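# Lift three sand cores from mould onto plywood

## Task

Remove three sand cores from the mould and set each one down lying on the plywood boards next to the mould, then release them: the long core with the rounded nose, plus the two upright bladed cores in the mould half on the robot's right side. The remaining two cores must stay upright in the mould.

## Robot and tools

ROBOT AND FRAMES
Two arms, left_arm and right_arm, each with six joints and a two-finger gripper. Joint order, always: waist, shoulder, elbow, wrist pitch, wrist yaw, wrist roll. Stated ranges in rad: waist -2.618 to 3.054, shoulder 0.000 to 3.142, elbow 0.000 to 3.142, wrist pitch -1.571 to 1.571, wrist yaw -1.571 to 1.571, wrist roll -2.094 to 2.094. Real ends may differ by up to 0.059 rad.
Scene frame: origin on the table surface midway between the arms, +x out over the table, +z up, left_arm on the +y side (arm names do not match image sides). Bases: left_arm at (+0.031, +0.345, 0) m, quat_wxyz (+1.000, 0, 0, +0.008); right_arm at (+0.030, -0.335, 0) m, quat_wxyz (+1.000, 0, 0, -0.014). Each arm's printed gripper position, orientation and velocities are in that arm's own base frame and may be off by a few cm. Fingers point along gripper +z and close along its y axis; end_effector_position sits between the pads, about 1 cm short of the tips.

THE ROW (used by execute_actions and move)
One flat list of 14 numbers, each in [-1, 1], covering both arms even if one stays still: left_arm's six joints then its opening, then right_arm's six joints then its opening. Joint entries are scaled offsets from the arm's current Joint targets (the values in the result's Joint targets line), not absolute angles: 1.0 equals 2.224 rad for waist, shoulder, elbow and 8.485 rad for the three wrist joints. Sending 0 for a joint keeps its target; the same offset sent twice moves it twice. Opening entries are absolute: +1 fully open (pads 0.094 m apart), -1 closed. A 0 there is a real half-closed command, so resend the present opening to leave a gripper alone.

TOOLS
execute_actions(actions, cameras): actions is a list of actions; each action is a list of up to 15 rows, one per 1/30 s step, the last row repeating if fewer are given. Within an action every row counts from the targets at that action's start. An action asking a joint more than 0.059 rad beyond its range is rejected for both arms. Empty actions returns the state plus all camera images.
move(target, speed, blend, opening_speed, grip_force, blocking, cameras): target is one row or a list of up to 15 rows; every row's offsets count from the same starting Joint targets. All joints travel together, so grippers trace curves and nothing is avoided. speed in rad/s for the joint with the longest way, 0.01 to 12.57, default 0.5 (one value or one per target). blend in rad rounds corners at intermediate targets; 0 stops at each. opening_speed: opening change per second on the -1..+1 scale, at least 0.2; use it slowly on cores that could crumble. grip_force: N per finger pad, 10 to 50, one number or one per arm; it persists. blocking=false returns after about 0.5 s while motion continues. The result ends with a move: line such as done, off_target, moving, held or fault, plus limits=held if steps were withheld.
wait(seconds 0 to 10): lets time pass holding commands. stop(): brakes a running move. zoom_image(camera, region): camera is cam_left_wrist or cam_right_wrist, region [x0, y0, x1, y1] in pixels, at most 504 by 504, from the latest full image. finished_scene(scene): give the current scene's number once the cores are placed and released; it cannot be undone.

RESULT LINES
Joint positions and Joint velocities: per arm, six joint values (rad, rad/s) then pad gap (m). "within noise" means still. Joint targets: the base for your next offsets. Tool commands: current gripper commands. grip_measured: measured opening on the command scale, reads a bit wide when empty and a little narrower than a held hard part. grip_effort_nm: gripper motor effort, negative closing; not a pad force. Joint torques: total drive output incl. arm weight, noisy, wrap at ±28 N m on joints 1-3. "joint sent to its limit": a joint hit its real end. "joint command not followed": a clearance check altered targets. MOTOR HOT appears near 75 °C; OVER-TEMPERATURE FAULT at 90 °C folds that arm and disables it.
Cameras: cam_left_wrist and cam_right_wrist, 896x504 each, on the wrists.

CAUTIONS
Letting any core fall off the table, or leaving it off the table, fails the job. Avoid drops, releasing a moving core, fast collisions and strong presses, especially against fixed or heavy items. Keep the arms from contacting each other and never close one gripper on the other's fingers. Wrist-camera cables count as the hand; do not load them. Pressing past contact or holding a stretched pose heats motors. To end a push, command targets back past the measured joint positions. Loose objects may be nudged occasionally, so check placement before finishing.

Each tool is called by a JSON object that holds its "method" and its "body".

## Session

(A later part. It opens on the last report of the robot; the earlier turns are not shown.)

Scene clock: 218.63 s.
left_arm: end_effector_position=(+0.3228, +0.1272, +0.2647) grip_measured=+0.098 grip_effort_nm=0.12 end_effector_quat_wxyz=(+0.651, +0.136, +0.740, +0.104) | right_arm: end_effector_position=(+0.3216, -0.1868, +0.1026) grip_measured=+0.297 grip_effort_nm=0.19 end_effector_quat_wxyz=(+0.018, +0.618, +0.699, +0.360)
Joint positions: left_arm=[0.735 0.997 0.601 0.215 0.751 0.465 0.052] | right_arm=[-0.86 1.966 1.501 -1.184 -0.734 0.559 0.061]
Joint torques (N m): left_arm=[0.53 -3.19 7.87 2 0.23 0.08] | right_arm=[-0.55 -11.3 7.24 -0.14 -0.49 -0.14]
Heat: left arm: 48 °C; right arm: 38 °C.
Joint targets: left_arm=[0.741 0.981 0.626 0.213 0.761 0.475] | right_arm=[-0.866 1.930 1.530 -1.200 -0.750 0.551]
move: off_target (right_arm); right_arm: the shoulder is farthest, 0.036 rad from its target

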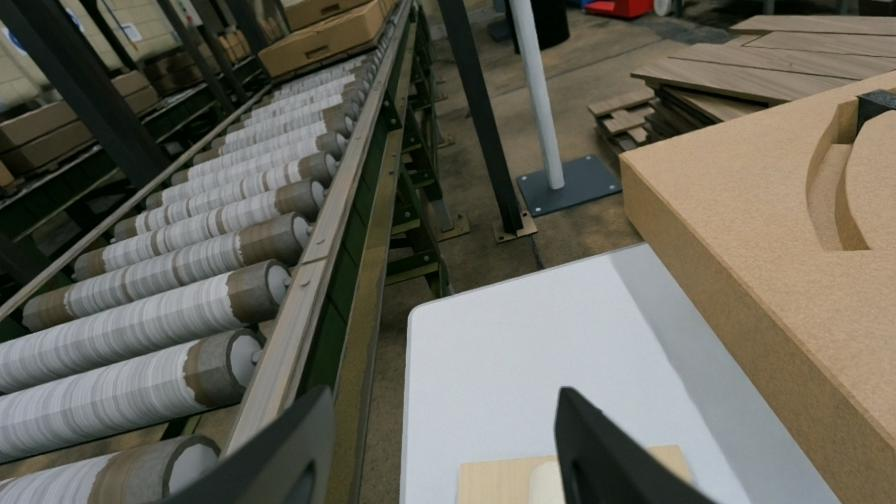

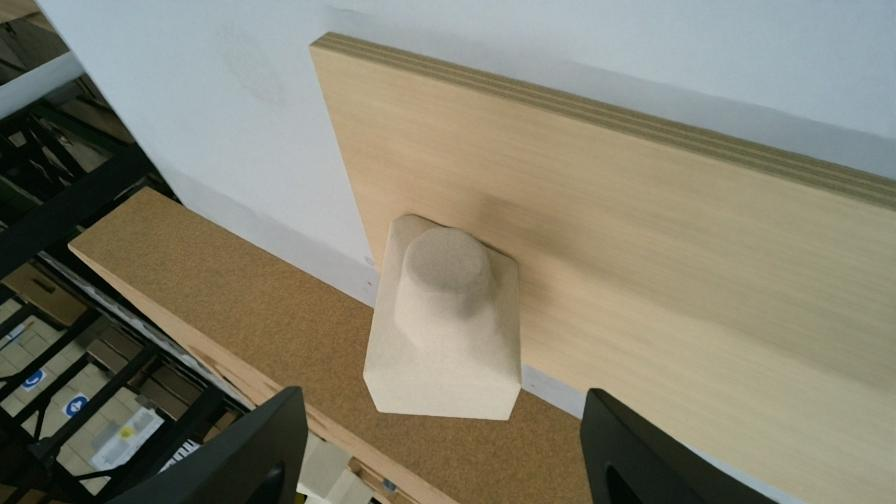

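{"method": "move", "body": {"target": [[0, 0, 0, 0, 0, 0, 0.1, 0.1196, -0.2833, -0.1034, 0.0589, 0.053, -0.0296, 0.3], [0, 0, 0, 0, 0, 0, 0.1, 0.4793, -0.2383, -0.1484, 0.0943, 0.112, -0.0414, 1.0], [0, 0, 0, 0, 0, 0, 0.1, 0.6506, -0.0827, -0.1124, 0.1364, 0.1457, -0.0329, 1.0]], "speed": 0.7, "blend": [0.1, 0.1, 0], "opening_speed": 1.0, "cameras": ["cam_right_wrist"]}}

Scene clock: 241.30 s.
left_arm: end_effector_position=(+0.3228, +0.1272, +0.2647) grip_measured=+0.098 grip_effort_nm=0.13 end_effector_quat_wxyz=(+0.651, +0.136, +0.740, +0.104) | right_arm: end_effector_position=(+0.4647, +0.2113, +0.1907) grip_measured=+0.997 grip_effort_nm=0.18 end_effector_quat_wxyz=(+0.511, -0.027, +0.859, +0.005)
Joint positions: left_arm=[0.735 0.997 0.601 0.214 0.751 0.465 0.052] | right_arm=[0.587 1.743 1.247 -0.071 0.473 0.26 0.094]
Joint torques (N m): left_arm=[0.55 -3.21 7.92 2.02 0.24 0.08] | right_arm=[-0.4 -7.64 8.8 1.6 0.24 0.09]
Heat: left arm: 45 °C; right arm: 39 °C.
Joint targets: left_arm=[0.741 0.981 0.626 0.213 0.761 0.475] | right_arm=[0.581 1.746 1.280 -0.043 0.486 0.272]
move: done; blend cut to 0 rad at target 2
Images, in order (width x height): cam_right_wrist 896x504.

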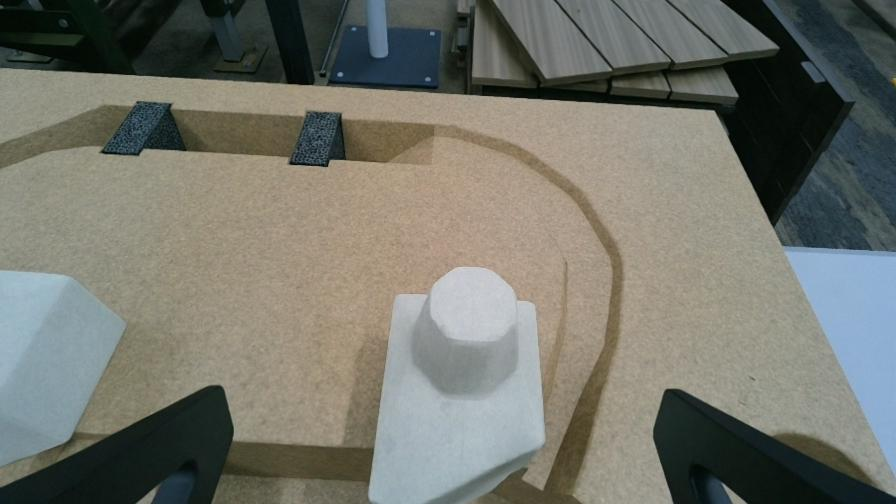

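{"method": "move", "body": {"target": [0, 0, 0, 0, 0, 0, 0.1, -0.0351, 0.0827, 0.0324, 0.0144, -0.0104, -0.0053, 1.0], "speed": 0.3, "cameras": ["cam_right_wrist"]}}

Scene clock: 252.90 s.
left_arm: end_effector_position=(+0.3228, +0.1272, +0.2647) grip_measured=+0.098 grip_effort_nm=0.13 end_effector_quat_wxyz=(+0.651, +0.136, +0.740, +0.104) | right_arm: end_effector_position=(+0.5118, +0.2049, +0.1516) grip_measured=+0.997 grip_effort_nm=0.18 end_effector_quat_wxyz=(+0.507, -0.023, +0.862, +0.008)
Joint positions: left_arm=[0.735 0.997 0.601 0.214 0.751 0.465 0.052] | right_arm=[0.508 1.922 1.316 0.049 0.403 0.229 0.094]
Joint torques (N m): left_arm=[0.57 -3.25 7.83 2 0.24 0.08] | right_arm=[-0.53 -8.42 8.96 1.62 0.05 -0.06]
Heat: left arm: 44 °C; right arm: 42 °C.
Joint targets: left_arm=[0.741 0.981 0.626 0.213 0.761 0.475] | right_arm=[0.503 1.930 1.353 0.079 0.398 0.226]
move: off_target (right_arm); right_arm: the elbow is farthest, 0.036 rad from its target
Images, in order (width x height): cam_right_wrist 896x504.

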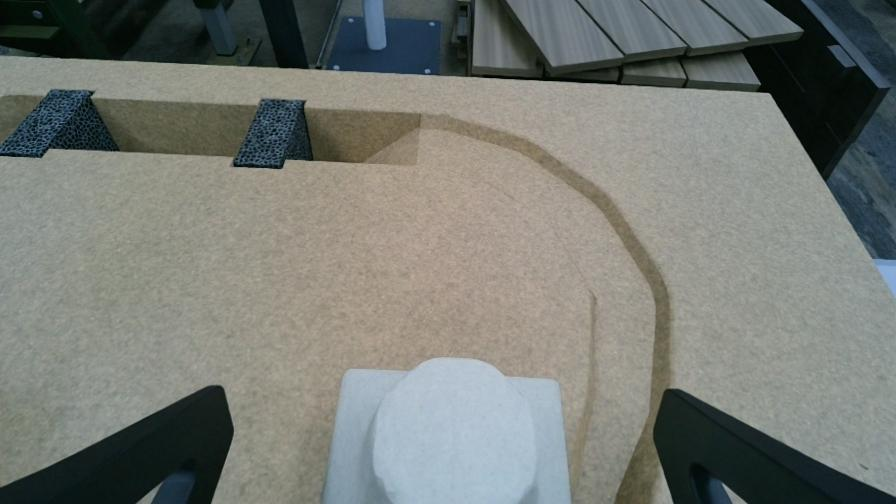

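{"method": "move", "body": {"target": [[0,0,0,0,0,0,0.1,0,0,0.0063,0,0,0,1.0],[0,0,0,0,0,0,0.1,0,0,0.0063,0,0,0,-0.7]], "speed": 0.15, "grip_force": [50,40], "opening_speed": 0.45, "cameras": ["cam_right_wrist"]}}

Scene clock: 295.73 s.
left_arm: end_effector_position=(+0.3228, +0.1272, +0.2647) grip_measured=+0.098 grip_effort_nm=0.12 end_effector_quat_wxyz=(+0.651, +0.136, +0.740, +0.104) | right_arm: end_effector_position=(+0.5150, +0.2069, +0.1593) grip_measured=-0.297 grip_effort_nm=-0.82 end_effector_quat_wxyz=(+0.514, -0.021, +0.858, +0.012)
Joint positions: left_arm=[0.735 0.997 0.601 0.214 0.751 0.465 0.052] | right_arm=[0.508 1.922 1.333 0.051 0.402 0.228 0.033]
Joint torques (N m): left_arm=[0.53 -3.18 7.91 2 0.25 0.08] | right_arm=[-0.42 -8.49 8.75 1.64 0.05 -0.06]
Heat: left arm: 43 °C; right arm: 43 °C.
Joint targets: left_arm=[0.741 0.981 0.626 0.213 0.761 0.475] | right_arm=[0.503 1.930 1.367 0.080 0.398 0.226]
grip_force (N): 50, 40
move: done
Images, in order (width x height): cam_right_wrist 896x504.

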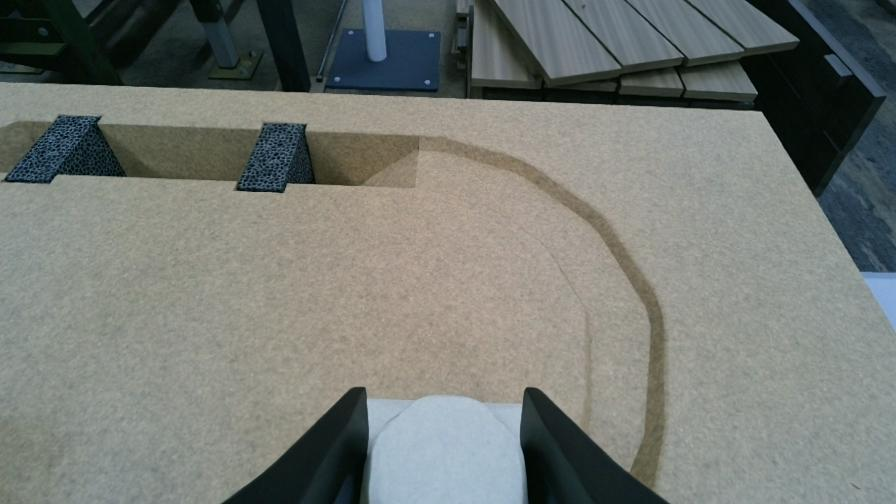

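{"method": "move", "body": {"target": [[0,0,0,0,0,0,0.1,0,-0.0270,0.0036,0.0012,0,0,-0.7],[0,0,0,0,0,0,0.1,0,-0.0450,0.0306,-0.0075,0,0,-0.7]], "speed": 0.12, "blend": 0.01, "cameras": ["cam_right_wrist"]}}

Scene clock: 306.47 s.
left_arm: end_effector_position=(+0.3228, +0.1272, +0.2647) grip_measured=+0.098 grip_effort_nm=0.12 end_effector_quat_wxyz=(+0.651, +0.136, +0.740, +0.104) | right_arm: end_effector_position=(+0.5121, +0.2072, +0.1813) grip_measured=-0.297 grip_effort_nm=-0.82 end_effector_quat_wxyz=(+0.510, -0.024, +0.859, +0.015)
Joint positions: left_arm=[0.735 0.997 0.601 0.214 0.751 0.465 0.052] | right_arm=[0.508 1.886 1.383 -0.041 0.392 0.228 0.033]
Joint torques (N m): left_arm=[0.47 -3.18 8.01 2.01 0.23 0.07] | right_arm=[-0.35 -13.68 10.28 1.92 0.16 -0.06]
Heat: left arm: 43 °C; right arm: 43 °C.
Joint targets: left_arm=[0.741 0.981 0.626 0.213 0.761 0.475] | right_arm=[0.503 1.829 1.435 0.016 0.398 0.226]
grip_force (N): 50, 40
move: off_target (right_arm); right_arm: the shoulder is farthest, 0.057 rad from its target
Images, in order (width x height): cam_right_wrist 896x504.

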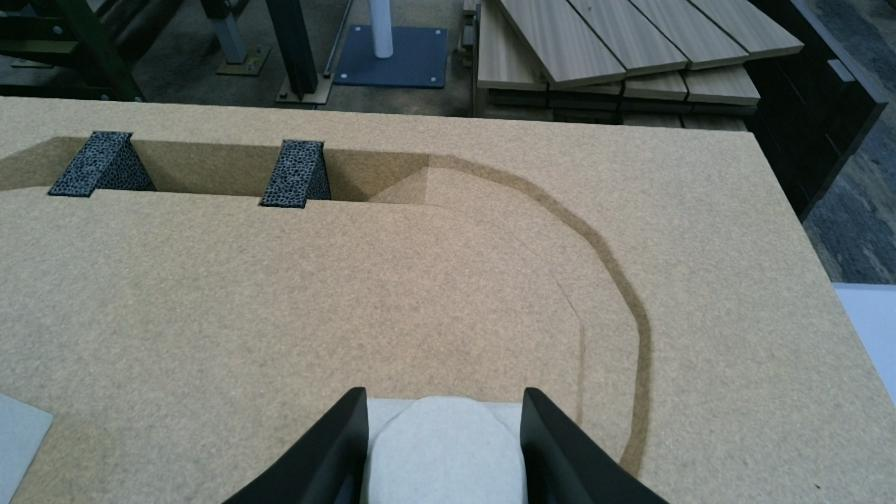

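{"method": "move", "body": {"target": [[0,0,0,0,0,0,0.1,0,-0.0117,0.0405,-0.0132,0,0,-0.7],[0,0,0,0,0,0,0.1,0,-0.0139,0.1538,-0.0435,0,0,-0.7]], "speed": 0.2, "blend": 0.02, "cameras": ["cam_right_wrist"]}}

Scene clock: 313.03 s.
left_arm: end_effector_position=(+0.3228, +0.1272, +0.2647) grip_measured=+0.098 grip_effort_nm=0.13 end_effector_quat_wxyz=(+0.651, +0.136, +0.740, +0.104) | right_arm: end_effector_position=(+0.5123, +0.2075, +0.2769) grip_measured=-0.297 grip_effort_nm=-0.82 end_effector_quat_wxyz=(+0.512, -0.024, +0.859, +0.016)
Joint positions: left_arm=[0.735 0.997 0.601 0.214 0.751 0.465 0.052] | right_arm=[0.508 1.857 1.723 -0.406 0.391 0.228 0.033]
Joint torques (N m): left_arm=[0.49 -3.21 7.91 2 0.26 0.05] | right_arm=[-0.39 -13.64 10.56 1.84 0.16 -0.05]
Heat: left arm: 43 °C; right arm: 44 °C.
Joint targets: left_arm=[0.741 0.981 0.626 0.213 0.761 0.475] | right_arm=[0.503 1.799 1.777 -0.353 0.398 0.226]
grip_force (N): 50, 40
move: off_target (right_arm); right_arm: the shoulder is farthest, 0.059 rad from its target
Images, in order (width x height): cam_right_wrist 896x504.

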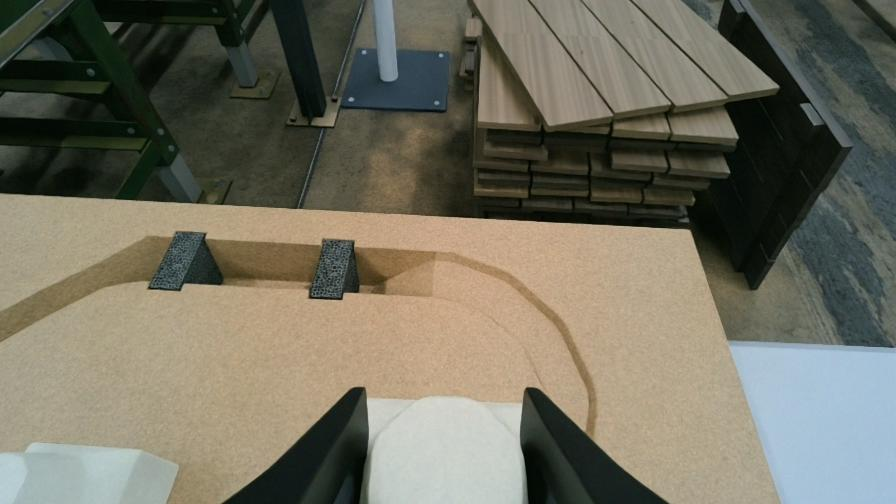

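{"method": "move", "body": {"target": [[0,0,0,0,0,0,0.1,-0.4960,-0.4042,-0.3763,-0.0067,-0.0475,-0.0266,-0.7],[0,0,0,0,0,0,0.1,-0.5004,-0.0522,-0.0976,-0.1327,-0.0563,0.0873,-0.7]], "speed": 0.5, "blend": 0.05, "cameras": ["cam_right_wrist"]}}

Scene clock: 328.40 s.
left_arm: end_effector_position=(+0.3228, +0.1272, +0.2647) grip_measured=+0.098 grip_effort_nm=0.13 end_effector_quat_wxyz=(+0.651, +0.136, +0.740, +0.104) | right_arm: end_effector_position=(+0.2462, -0.1545, +0.1497) grip_measured=-0.298 grip_effort_nm=-0.82 end_effector_quat_wxyz=(-0.027, +0.703, +0.710, +0.026)
Joint positions: left_arm=[0.735 0.997 0.601 0.214 0.751 0.465 0.052] | right_arm=[-0.602 1.685 1.52 -1.449 -0.061 0.958 0.033]
Joint torques (N m): left_arm=[0.53 -3.12 7.97 2.01 0.24 0.07] | right_arm=[-0.73 -6.41 8.25 -0.22 -0.21 0.06]
Heat: left arm: 43 °C; right arm: 44 °C.
Joint targets: left_arm=[0.741 0.981 0.626 0.213 0.761 0.475] | right_arm=[-0.610 1.683 1.560 -1.479 -0.080 0.967]
grip_force (N): 50, 40
move: off_target (right_arm); right_arm: the elbow is farthest, 0.040 rad from its target
Images, in order (width x height): cam_right_wrist 896x504.

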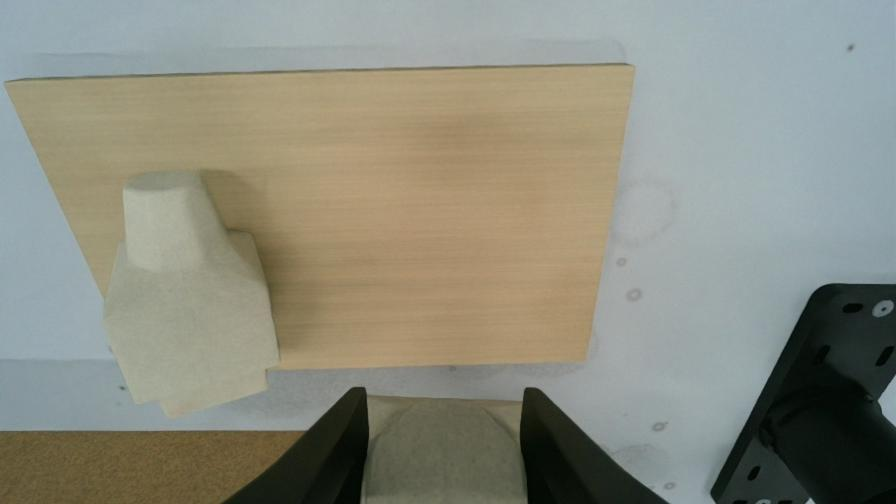

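{"method": "move", "body": {"target": [[0,0,0,0,0,0,0.1,-0.0553,0.0850,-0.0202,-0.0001,-0.0259,-0.0197,-0.7],[0,0,0,0,0,0,0.1,-0.0742,0.1358,-0.0382,0.0049,-0.0354,-0.0282,-0.7]], "speed": 0.25, "blend": 0.02, "cameras": ["cam_right_wrist"]}}

Scene clock: 335.30 s.
left_arm: end_effector_position=(+0.3228, +0.1272, +0.2647) grip_measured=+0.098 grip_effort_nm=0.12 end_effector_quat_wxyz=(+0.651, +0.136, +0.740, +0.104) | right_arm: end_effector_position=(+0.2490, -0.1549, +0.0677) grip_measured=-0.298 grip_effort_nm=-0.82 end_effector_quat_wxyz=(-0.169, +0.684, +0.689, +0.171)
Joint positions: left_arm=[0.735 0.997 0.601 0.214 0.751 0.465 0.052] | right_arm=[-0.768 1.986 1.476 -1.413 -0.343 0.733 0.033]
Joint torques (N m): left_arm=[0.51 -3.15 7.92 2.01 0.24 0.05] | right_arm=[-0.61 -8.14 4.3 -0.69 -0.52 -0.06]
Heat: left arm: 43 °C; right arm: 43 °C.
Joint targets: left_arm=[0.741 0.981 0.626 0.213 0.761 0.475] | right_arm=[-0.775 1.984 1.475 -1.438 -0.380 0.728]
grip_force (N): 50, 40
move: off_target (right_arm); right_arm: the wrist yaw is farthest, 0.037 rad from its target
Images, in order (width x height): cam_right_wrist 896x504.

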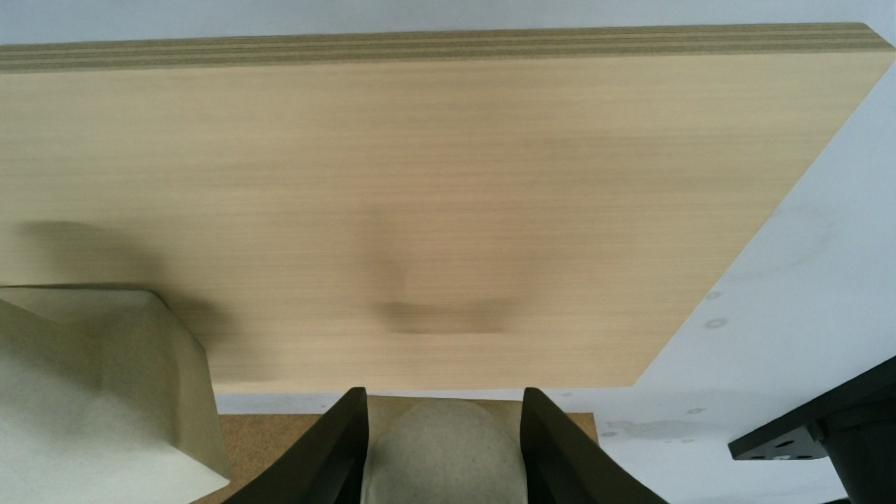

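{"method": "move", "body": {"target": [0,0,0,0,0,0,0.1,0,0.0081,-0.0162,0.0106,0,0,-0.7], "speed": 0.1}}

{"method": "move", "body": {"target": [0,0,0,0,0,0,0.1,0,0.0027,-0.0045,0.0007,0,0,-0.7], "speed": 0.1, "cameras": ["cam_right_wrist"]}}

Scene clock: 348.47 s.
left_arm: end_effector_position=(+0.3228, +0.1272, +0.2647) grip_measured=+0.098 grip_effort_nm=0.13 end_effector_quat_wxyz=(+0.651, +0.136, +0.740, +0.104) | right_arm: end_effector_position=(+0.2557, -0.1610, +0.0523) grip_measured=-0.298 grip_effort_nm=-0.82 end_effector_quat_wxyz=(-0.149, +0.683, +0.694, +0.172)
Joint positions: left_arm=[0.735 0.997 0.601 0.214 0.751 0.465 0.052] | right_arm=[-0.768 1.998 1.443 -1.326 -0.345 0.732 0.033]
Joint torques (N m): left_arm=[0.49 -3.19 7.82 2.01 0.26 0.06] | right_arm=[-0.55 -7.8 4.07 -0.59 -0.5 -0.09]
Heat: left arm: 43 °C; right arm: 41 °C.
Joint targets: left_arm=[0.741 0.981 0.626 0.213 0.761 0.475] | right_arm=[-0.775 2.003 1.439 -1.348 -0.380 0.728]
grip_force (N): 50, 40
move: done

Scene clock: 349.17 s.
left_arm: end_effector_position=(+0.3228, +0.1272, +0.2647) grip_measured=+0.098 grip_effort_nm=0.12 end_effector_quat_wxyz=(+0.651, +0.136, +0.740, +0.104) | right_arm: end_effector_position=(+0.2541, -0.1595, +0.0484) grip_measured=-0.298 grip_effort_nm=-0.82 end_effector_quat_wxyz=(-0.154, +0.683, +0.693, +0.172)
Joint positions: left_arm=[0.735 0.997 0.601 0.214 0.751 0.465 0.052] | right_arm=[-0.768 2.005 1.433 -1.32 -0.345 0.732 0.033]
Joint torques (N m): left_arm=[0.55 -3.15 7.95 2 0.24 0.06] | right_arm=[-0.55 -7.82 4.05 -0.63 -0.51 -0.09]
Heat: left arm: 43 °C; right arm: 40 °C.
Joint targets: left_arm=[0.741 0.981 0.626 0.213 0.761 0.475] | right_arm=[-0.775 2.009 1.429 -1.342 -0.380 0.728]
grip_force (N): 50, 40
move: done
Images, in order (width x height): cam_right_wrist 896x504.

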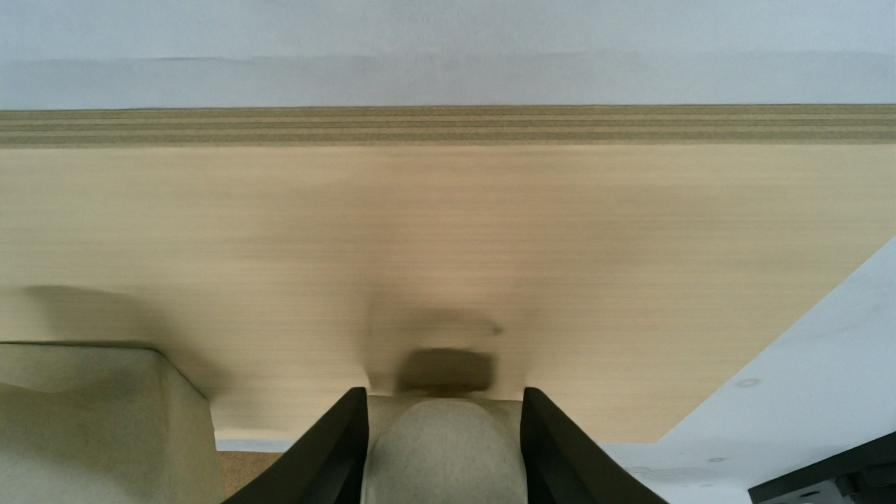

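{"method": "move", "body": {"target": [0,0,0,0,0,0,0.1,0,0.0029,-0.0048,0,0,0,-0.7], "speed": 0.1}}

{"method": "move", "body": {"target": [0,0,0,0,0,0,0.1,0,0.0020,-0.0034,0,0,0,-0.7], "speed": 0.1, "cameras": ["cam_right_wrist"]}}

Scene clock: 356.87 s.
left_arm: end_effector_position=(+0.3228, +0.1272, +0.2647) grip_measured=+0.098 grip_effort_nm=0.12 end_effector_quat_wxyz=(+0.651, +0.136, +0.740, +0.104) | right_arm: end_effector_position=(+0.2517, -0.1572, +0.0449) grip_measured=-0.298 grip_effort_nm=-0.82 end_effector_quat_wxyz=(-0.162, +0.683, +0.691, +0.172)
Joint positions: left_arm=[0.735 0.997 0.601 0.214 0.751 0.465 0.052] | right_arm=[-0.768 2.011 1.422 -1.318 -0.345 0.732 0.033]
Joint torques (N m): left_arm=[0.5 -3.21 7.84 1.99 0.24 0.05] | right_arm=[-0.57 -7.8 4.01 -0.66 -0.5 -0.1]
Heat: left arm: 43 °C; right arm: 40 °C.
Joint targets: left_arm=[0.741 0.981 0.626 0.213 0.761 0.475] | right_arm=[-0.775 2.015 1.418 -1.342 -0.380 0.728]
grip_force (N): 50, 40
move: done

Scene clock: 357.63 s.
left_arm: end_effector_position=(+0.3228, +0.1272, +0.2647) grip_measured=+0.098 grip_effort_nm=0.12 end_effector_quat_wxyz=(+0.651, +0.136, +0.740, +0.104) | right_arm: end_effector_position=(+0.2501, -0.1555, +0.0425) grip_measured=-0.298 grip_effort_nm=-0.82 end_effector_quat_wxyz=(-0.167, +0.683, +0.690, +0.172)
Joint positions: left_arm=[0.735 0.997 0.601 0.214 0.751 0.465 0.052] | right_arm=[-0.768 2.015 1.415 -1.317 -0.345 0.732 0.033]
Joint torques (N m): left_arm=[0.49 -3.19 7.86 2 0.25 0.07] | right_arm=[-0.58 -7.77 3.95 -0.69 -0.51 -0.09]
Heat: left arm: 43 °C; right arm: 40 °C.
Joint targets: left_arm=[0.741 0.981 0.626 0.213 0.761 0.475] | right_arm=[-0.775 2.019 1.410 -1.342 -0.380 0.728]
grip_force (N): 50, 40
move: done
Images, in order (width x height): cam_right_wrist 896x504.

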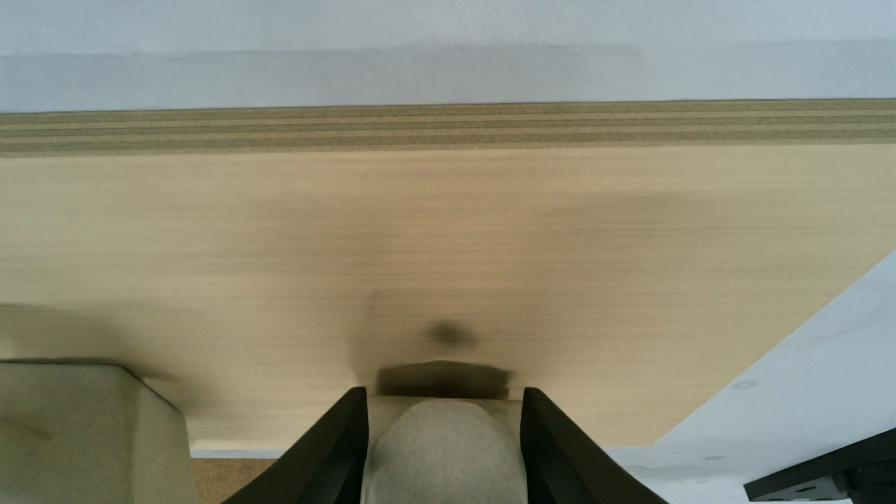

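{"method": "move", "body": {"target": [0,0,0,0,0,0,0.1,0,0.0020,-0.0034,0,0,0,-0.7], "speed": 0.08}}

{"method": "move", "body": {"target": [0,0,0,0,0,0,0.1,0,0.0020,-0.0034,0,0,0,-0.7], "speed": 0.08, "cameras": ["cam_right_wrist"]}}

Scene clock: 360.87 s.
left_arm: end_effector_position=(+0.3228, +0.1272, +0.2647) grip_measured=+0.098 grip_effort_nm=0.13 end_effector_quat_wxyz=(+0.651, +0.136, +0.740, +0.104) | right_arm: end_effector_position=(+0.2482, -0.1538, +0.0401) grip_measured=-0.298 grip_effort_nm=-0.82 end_effector_quat_wxyz=(-0.172, +0.683, +0.688, +0.172)
Joint positions: left_arm=[0.735 0.997 0.601 0.214 0.751 0.465 0.052] | right_arm=[-0.768 2.02 1.407 -1.316 -0.345 0.732 0.033]
Joint torques (N m): left_arm=[0.46 -3.19 7.94 2 0.23 0.06] | right_arm=[-0.55 -7.77 3.92 -0.71 -0.5 -0.09]
Heat: left arm: 43 °C; right arm: 40 °C.
Joint targets: left_arm=[0.741 0.981 0.626 0.213 0.761 0.475] | right_arm=[-0.775 2.024 1.403 -1.342 -0.380 0.728]
grip_force (N): 50, 40
move: done

Scene clock: 361.63 s.
left_arm: end_effector_position=(+0.3228, +0.1272, +0.2647) grip_measured=+0.098 grip_effort_nm=0.13 end_effector_quat_wxyz=(+0.651, +0.136, +0.740, +0.104) | right_arm: end_effector_position=(+0.2465, -0.1521, +0.0378) grip_measured=-0.298 grip_effort_nm=-0.82 end_effector_quat_wxyz=(-0.177, +0.683, +0.687, +0.172)
Joint positions: left_arm=[0.735 0.997 0.601 0.214 0.751 0.465 0.052] | right_arm=[-0.768 2.024 1.4 -1.315 -0.345 0.732 0.033]
Joint torques (N m): left_arm=[0.61 -3.14 7.95 2 0.24 0.07] | right_arm=[-0.53 -7.76 3.86 -0.74 -0.5 -0.09]
Heat: left arm: 43 °C; right arm: 40 °C.
Joint targets: left_arm=[0.741 0.981 0.626 0.213 0.761 0.475] | right_arm=[-0.775 2.028 1.395 -1.342 -0.380 0.728]
grip_force (N): 50, 40
move: done
Images, in order (width x height): cam_right_wrist 896x504.

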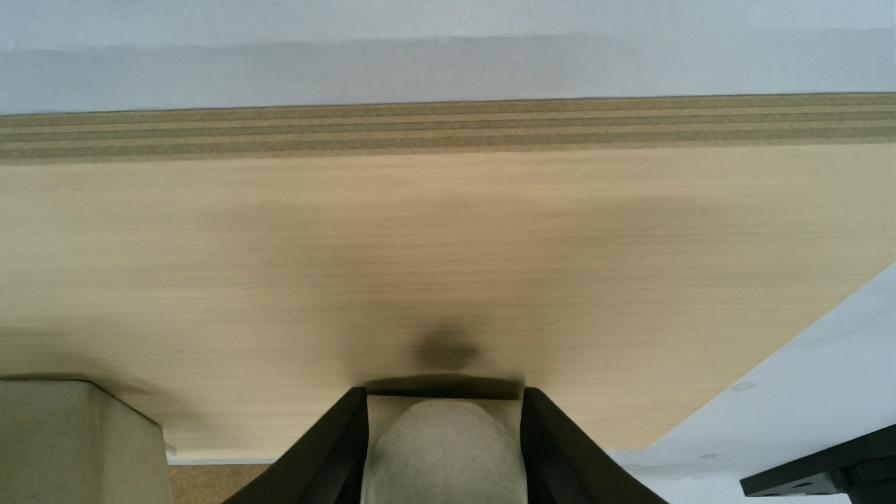

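{"method": "move", "body": {"target": [0,0,0,0,0,0,0.1,0,0.0020,-0.0034,0,0,0,-0.7], "speed": 0.06}}

{"method": "move", "body": {"target": [0,0,0,0,0,0,0.1,0,0.0020,-0.0034,0,0,0,-0.7], "speed": 0.06, "cameras": ["cam_right_wrist"]}}

Scene clock: 372.30 s.
left_arm: end_effector_position=(+0.3228, +0.1272, +0.2647) grip_measured=+0.098 grip_effort_nm=0.12 end_effector_quat_wxyz=(+0.651, +0.136, +0.740, +0.104) | right_arm: end_effector_position=(+0.2452, -0.1504, +0.0361) grip_measured=-0.298 grip_effort_nm=-0.82 end_effector_quat_wxyz=(-0.181, +0.683, +0.686, +0.173)
Joint positions: left_arm=[0.735 0.997 0.601 0.214 0.751 0.465 0.052] | right_arm=[-0.768 2.027 1.394 -1.314 -0.347 0.732 0.033]
Joint torques (N m): left_arm=[0.5 -3.23 7.88 2.02 0.24 0.07] | right_arm=[-0.54 -7.66 3.78 -0.76 -0.48 -0.08]
Heat: left arm: 43 °C; right arm: 39 °C.
Joint targets: left_arm=[0.741 0.981 0.626 0.213 0.761 0.475] | right_arm=[-0.775 2.033 1.388 -1.342 -0.380 0.728]
grip_force (N): 50, 40
move: done

Scene clock: 373.00 s.
left_arm: end_effector_position=(+0.3228, +0.1272, +0.2647) grip_measured=+0.098 grip_effort_nm=0.13 end_effector_quat_wxyz=(+0.651, +0.136, +0.740, +0.104) | right_arm: end_effector_position=(+0.2443, -0.1486, +0.0354) grip_measured=-0.298 grip_effort_nm=-0.82 end_effector_quat_wxyz=(-0.184, +0.683, +0.685, +0.175)
Joint positions: left_arm=[0.735 0.997 0.601 0.214 0.751 0.465 0.052] | right_arm=[-0.768 2.027 1.387 -1.314 -0.351 0.732 0.033]
Joint torques (N m): left_arm=[0.5 -3.29 7.86 2 0.22 0.07] | right_arm=[-0.55 -7.28 3.66 -0.77 -0.45 -0.09]
Heat: left arm: 43 °C; right arm: 39 °C.
Joint targets: left_arm=[0.741 0.981 0.626 0.213 0.761 0.475] | right_arm=[-0.775 2.037 1.380 -1.342 -0.380 0.728]
grip_force (N): 50, 40
move: done
Images, in order (width x height): cam_right_wrist 896x504.

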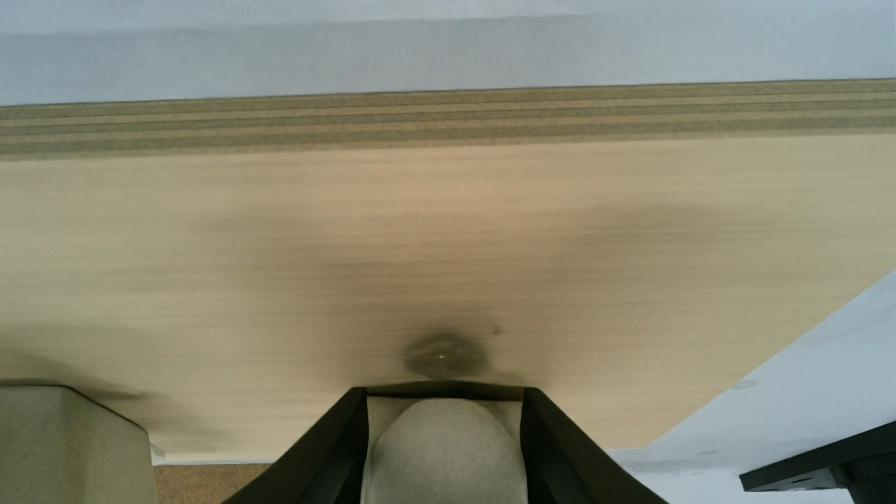

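{"method": "move", "body": {"target": [0,0,0,0,0,0,0.1,0,0,0,0,0,0,0.1], "opening_speed": 0.3, "grip_force": [50,50], "cameras": ["cam_right_wrist"]}}

Scene clock: 380.47 s.
left_arm: end_effector_position=(+0.3228, +0.1272, +0.2647) grip_measured=+0.098 grip_effort_nm=0.12 end_effector_quat_wxyz=(+0.651, +0.136, +0.740, +0.104) | right_arm: end_effector_position=(+0.2453, -0.1452, +0.0373) grip_measured=+0.097 grip_effort_nm=0.18 end_effector_quat_wxyz=(-0.188, +0.683, +0.681, +0.184)
Joint positions: left_arm=[0.735 0.997 0.601 0.214 0.751 0.465 0.052] | right_arm=[-0.768 2.027 1.387 -1.323 -0.369 0.73 0.052]
Joint torques (N m): left_arm=[0.55 -3.15 7.84 2.01 0.25 0.07] | right_arm=[-0.57 -7.27 3.63 -0.7 -0.27 -0.07]
Heat: left arm: 43 °C; right arm: 39 °C.
Joint targets: left_arm=[0.741 0.981 0.626 0.213 0.761 0.475] | right_arm=[-0.775 2.037 1.380 -1.342 -0.380 0.728]
move: done
Images, in order (width x height): cam_right_wrist 896x504.

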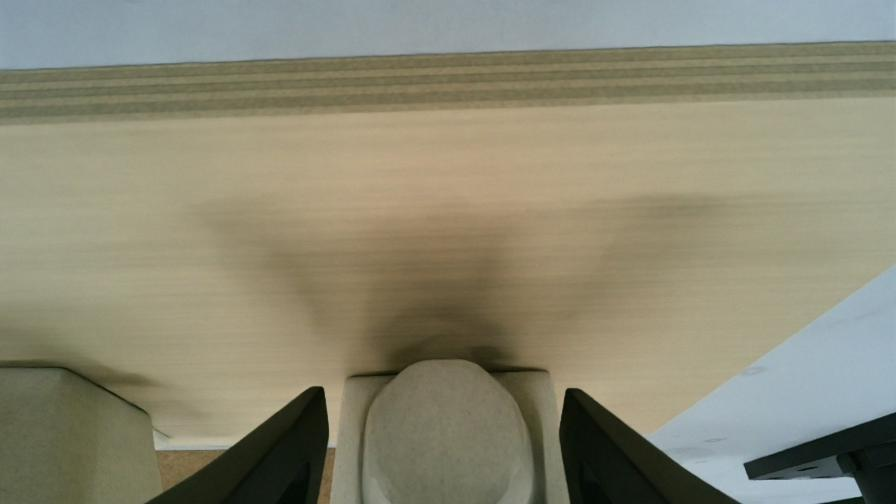

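{"method": "move", "body": {"target": [[0,0,0,0,0,0,0.1,0,0,0.0157,0,0,0,0.1],[0,0,0,0,0,0,0.1,-0.0130,0.0031,0.0618,-0.0112,0,-0.0033,0.1]], "speed": 0.12, "blend": 0.005, "cameras": ["cam_right_wrist"]}}

Scene clock: 393.23 s.
left_arm: end_effector_position=(+0.3228, +0.1272, +0.2647) grip_measured=+0.098 grip_effort_nm=0.13 end_effector_quat_wxyz=(+0.651, +0.136, +0.740, +0.104) | right_arm: end_effector_position=(+0.2487, -0.1596, +0.0600) grip_measured=+0.097 grip_effort_nm=0.18 end_effector_quat_wxyz=(-0.181, +0.684, +0.681, +0.189)
Joint positions: left_arm=[0.735 0.997 0.601 0.214 0.751 0.465 0.052] | right_arm=[-0.796 2.031 1.491 -1.418 -0.37 0.705 0.052]
Joint torques (N m): left_arm=[0.55 -3.22 7.91 2.01 0.24 0.07] | right_arm=[-0.79 -7.25 6.43 -0.7 -0.27 -0.11]
Heat: left arm: 43 °C; right arm: 39 °C.
Joint targets: left_arm=[0.741 0.981 0.626 0.213 0.761 0.475] | right_arm=[-0.804 2.044 1.518 -1.437 -0.380 0.700]
move: done
Images, in order (width x height): cam_right_wrist 896x504.

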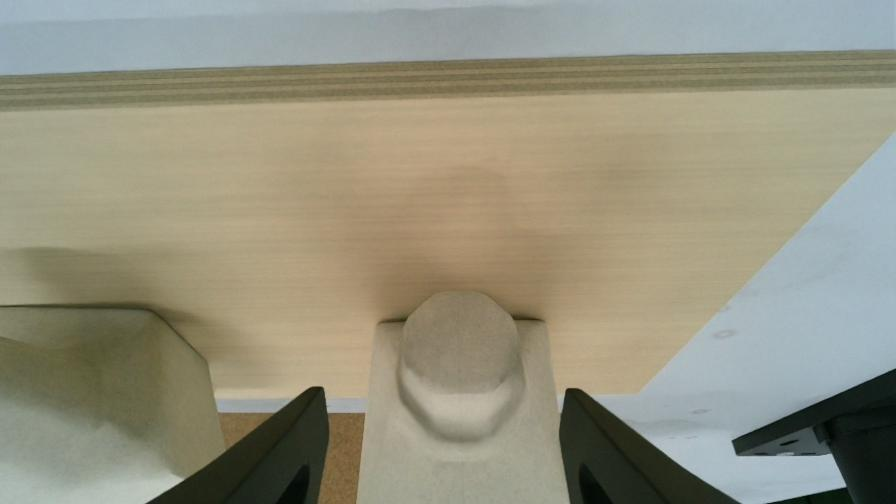

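{"method": "move", "body": {"target": [[0,0,0,0,0,0,0.1,-0.0081,0,0,0,0,-0.0018,0.1],[0,0,0,0,0,0,0.1,-0.0283,0.0031,0.0461,-0.0112,0,-0.0065,0.1]], "speed": 0.15, "blend": 0.003, "cameras": ["cam_right_wrist"]}}

Scene clock: 401.33 s.
left_arm: end_effector_position=(+0.3228, +0.1272, +0.2647) grip_measured=+0.098 grip_effort_nm=0.13 end_effector_quat_wxyz=(+0.651, +0.136, +0.740, +0.104) | right_arm: end_effector_position=(+0.2434, -0.1807, +0.0827) grip_measured=+0.097 grip_effort_nm=0.18 end_effector_quat_wxyz=(-0.169, +0.687, +0.679, +0.199)
Joint positions: left_arm=[0.735 0.997 0.601 0.214 0.751 0.465 0.052] | right_arm=[-0.859 2.037 1.594 -1.513 -0.37 0.65 0.052]
Joint torques (N m): left_arm=[0.53 -3.18 7.86 2.01 0.25 0.07] | right_arm=[-0.87 -7.31 6.58 -0.67 -0.27 -0.11]
Heat: left arm: 44 °C; right arm: 39 °C.
Joint targets: left_arm=[0.741 0.981 0.626 0.213 0.761 0.475] | right_arm=[-0.867 2.051 1.620 -1.532 -0.380 0.645]
move: done
Images, in order (width x height): cam_right_wrist 896x504.

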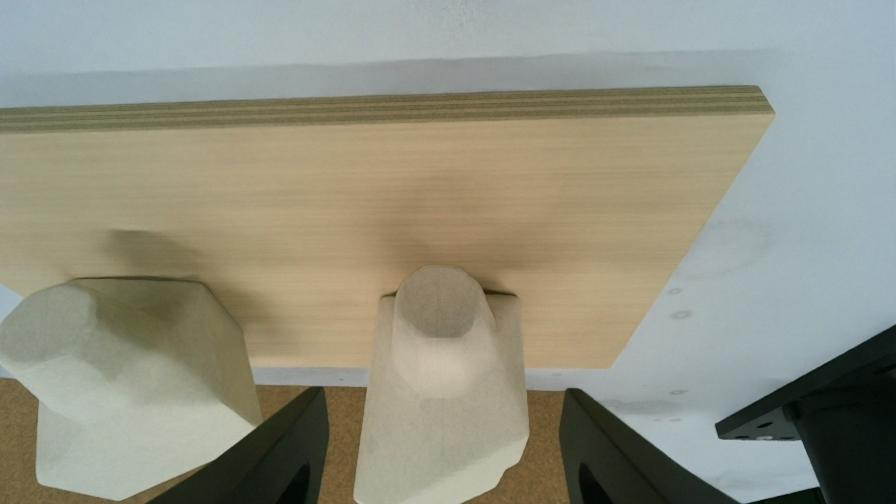

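{"method": "move", "body": {"target": [[0,0,0,0,0,0,0.1,0,-0.1124,0,-0.0118,0,0,0.1],[0,0,0,0,0,0,0.1,0.1201,-0.3826,-0.1888,0.1216,0.0448,-0.0760,0.1]], "speed": [0.3,0.6], "blend": 0.04, "cameras": ["all"]}}

target 1 of 2 would take right_arm's wrist pitch more than 0.059 radians past the lower end of its range (-1.571 radians), so nothing of the call was run. Give that joint a number nearer 0 in that row, or first move the joint away from that end.
Scene clock: 409.83 s.
left_arm: end_effector_position=(+0.3228, +0.1272, +0.2647) grip_measured=+0.098 grip_effort_nm=0.13 end_effector_quat_wxyz=(+0.651, +0.136, +0.740, +0.104) | right_arm: end_effector_position=(+0.2432, -0.1806, +0.0828) grip_measured=+0.097 grip_effort_nm=0.18 end_effector_quat_wxyz=(-0.169, +0.686, +0.679, +0.199)
Joint positions: left_arm=[0.735 0.997 0.601 0.214 0.751 0.465 0.052] | right_arm=[-0.859 2.037 1.594 -1.514 -0.37 0.65 0.052]
Joint torques (N m): left_arm=[0.54 -3.11 7.84 2.01 0.25 0.05] | right_arm=[-0.66 -7.32 6.56 -0.69 -0.26 -0.1]
Heat: left arm: 44 °C; right arm: 39 °C.
Joint targets: left_arm=[0.741 0.981 0.626 0.213 0.761 0.475] | right_arm=[-0.867 2.051 1.620 -1.532 -0.380 0.645]
Tool commands: left_gripper/opening=+0.1 right_gripper/opening=+0.1

{"method": "move", "body": {"target": [[0,0,0,0,0,0,0.1,0,-0.1124,0,0,0,0,0.1],[0,0,0,0,0,0,0.1,0.1201,-0.3826,-0.1888,0.1216,0.0448,-0.0760,0.1]], "speed": [0.3,0.6], "blend": 0.04, "cameras": ["all"]}}

Scene clock: 415.20 s.
left_arm: end_effector_position=(+0.3228, +0.1272, +0.2647) grip_measured=+0.098 grip_effort_nm=0.13 end_effector_quat_wxyz=(+0.651, +0.136, +0.740, +0.104) | right_arm: end_effector_position=(+0.3216, -0.2206, +0.2997) grip_measured=+0.097 grip_effort_nm=0.18 end_effector_quat_wxyz=(+0.477, +0.260, +0.827, -0.145)
Joint positions: left_arm=[0.735 0.997 0.601 0.214 0.751 0.465 0.052] | right_arm=[-0.607 1.216 1.214 -0.525 -0.006 0.007 0.052]
Joint torques (N m): left_arm=[0.5 -3.21 7.9 2.02 0.23 0.07] | right_arm=[0.69 -4.79 5.09 1.7 0.06 -0.11]
Heat: left arm: 44 °C; right arm: 39 °C.
Joint targets: left_arm=[0.741 0.981 0.626 0.213 0.761 0.475] | right_arm=[-0.600 1.200 1.200 -0.500 0.000 0.000]
move: done

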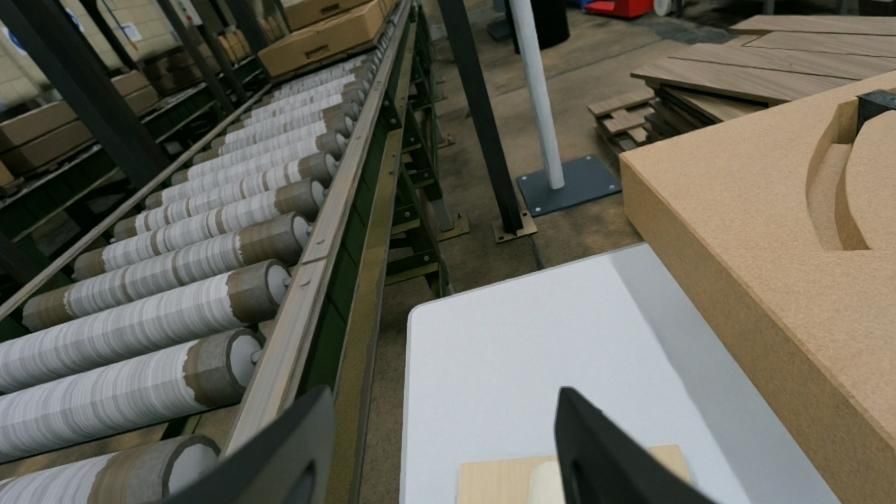

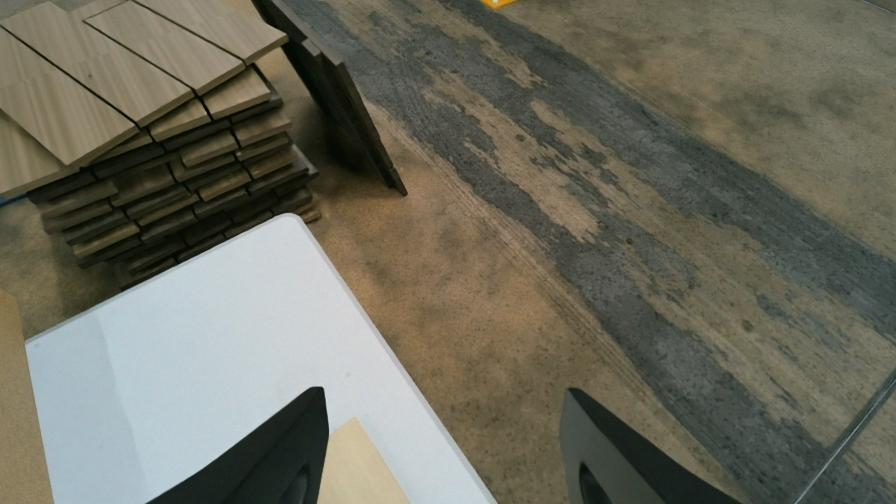

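{"method": "finished_scene", "body": {"scene": 2}}

The scene is finished: the task was done.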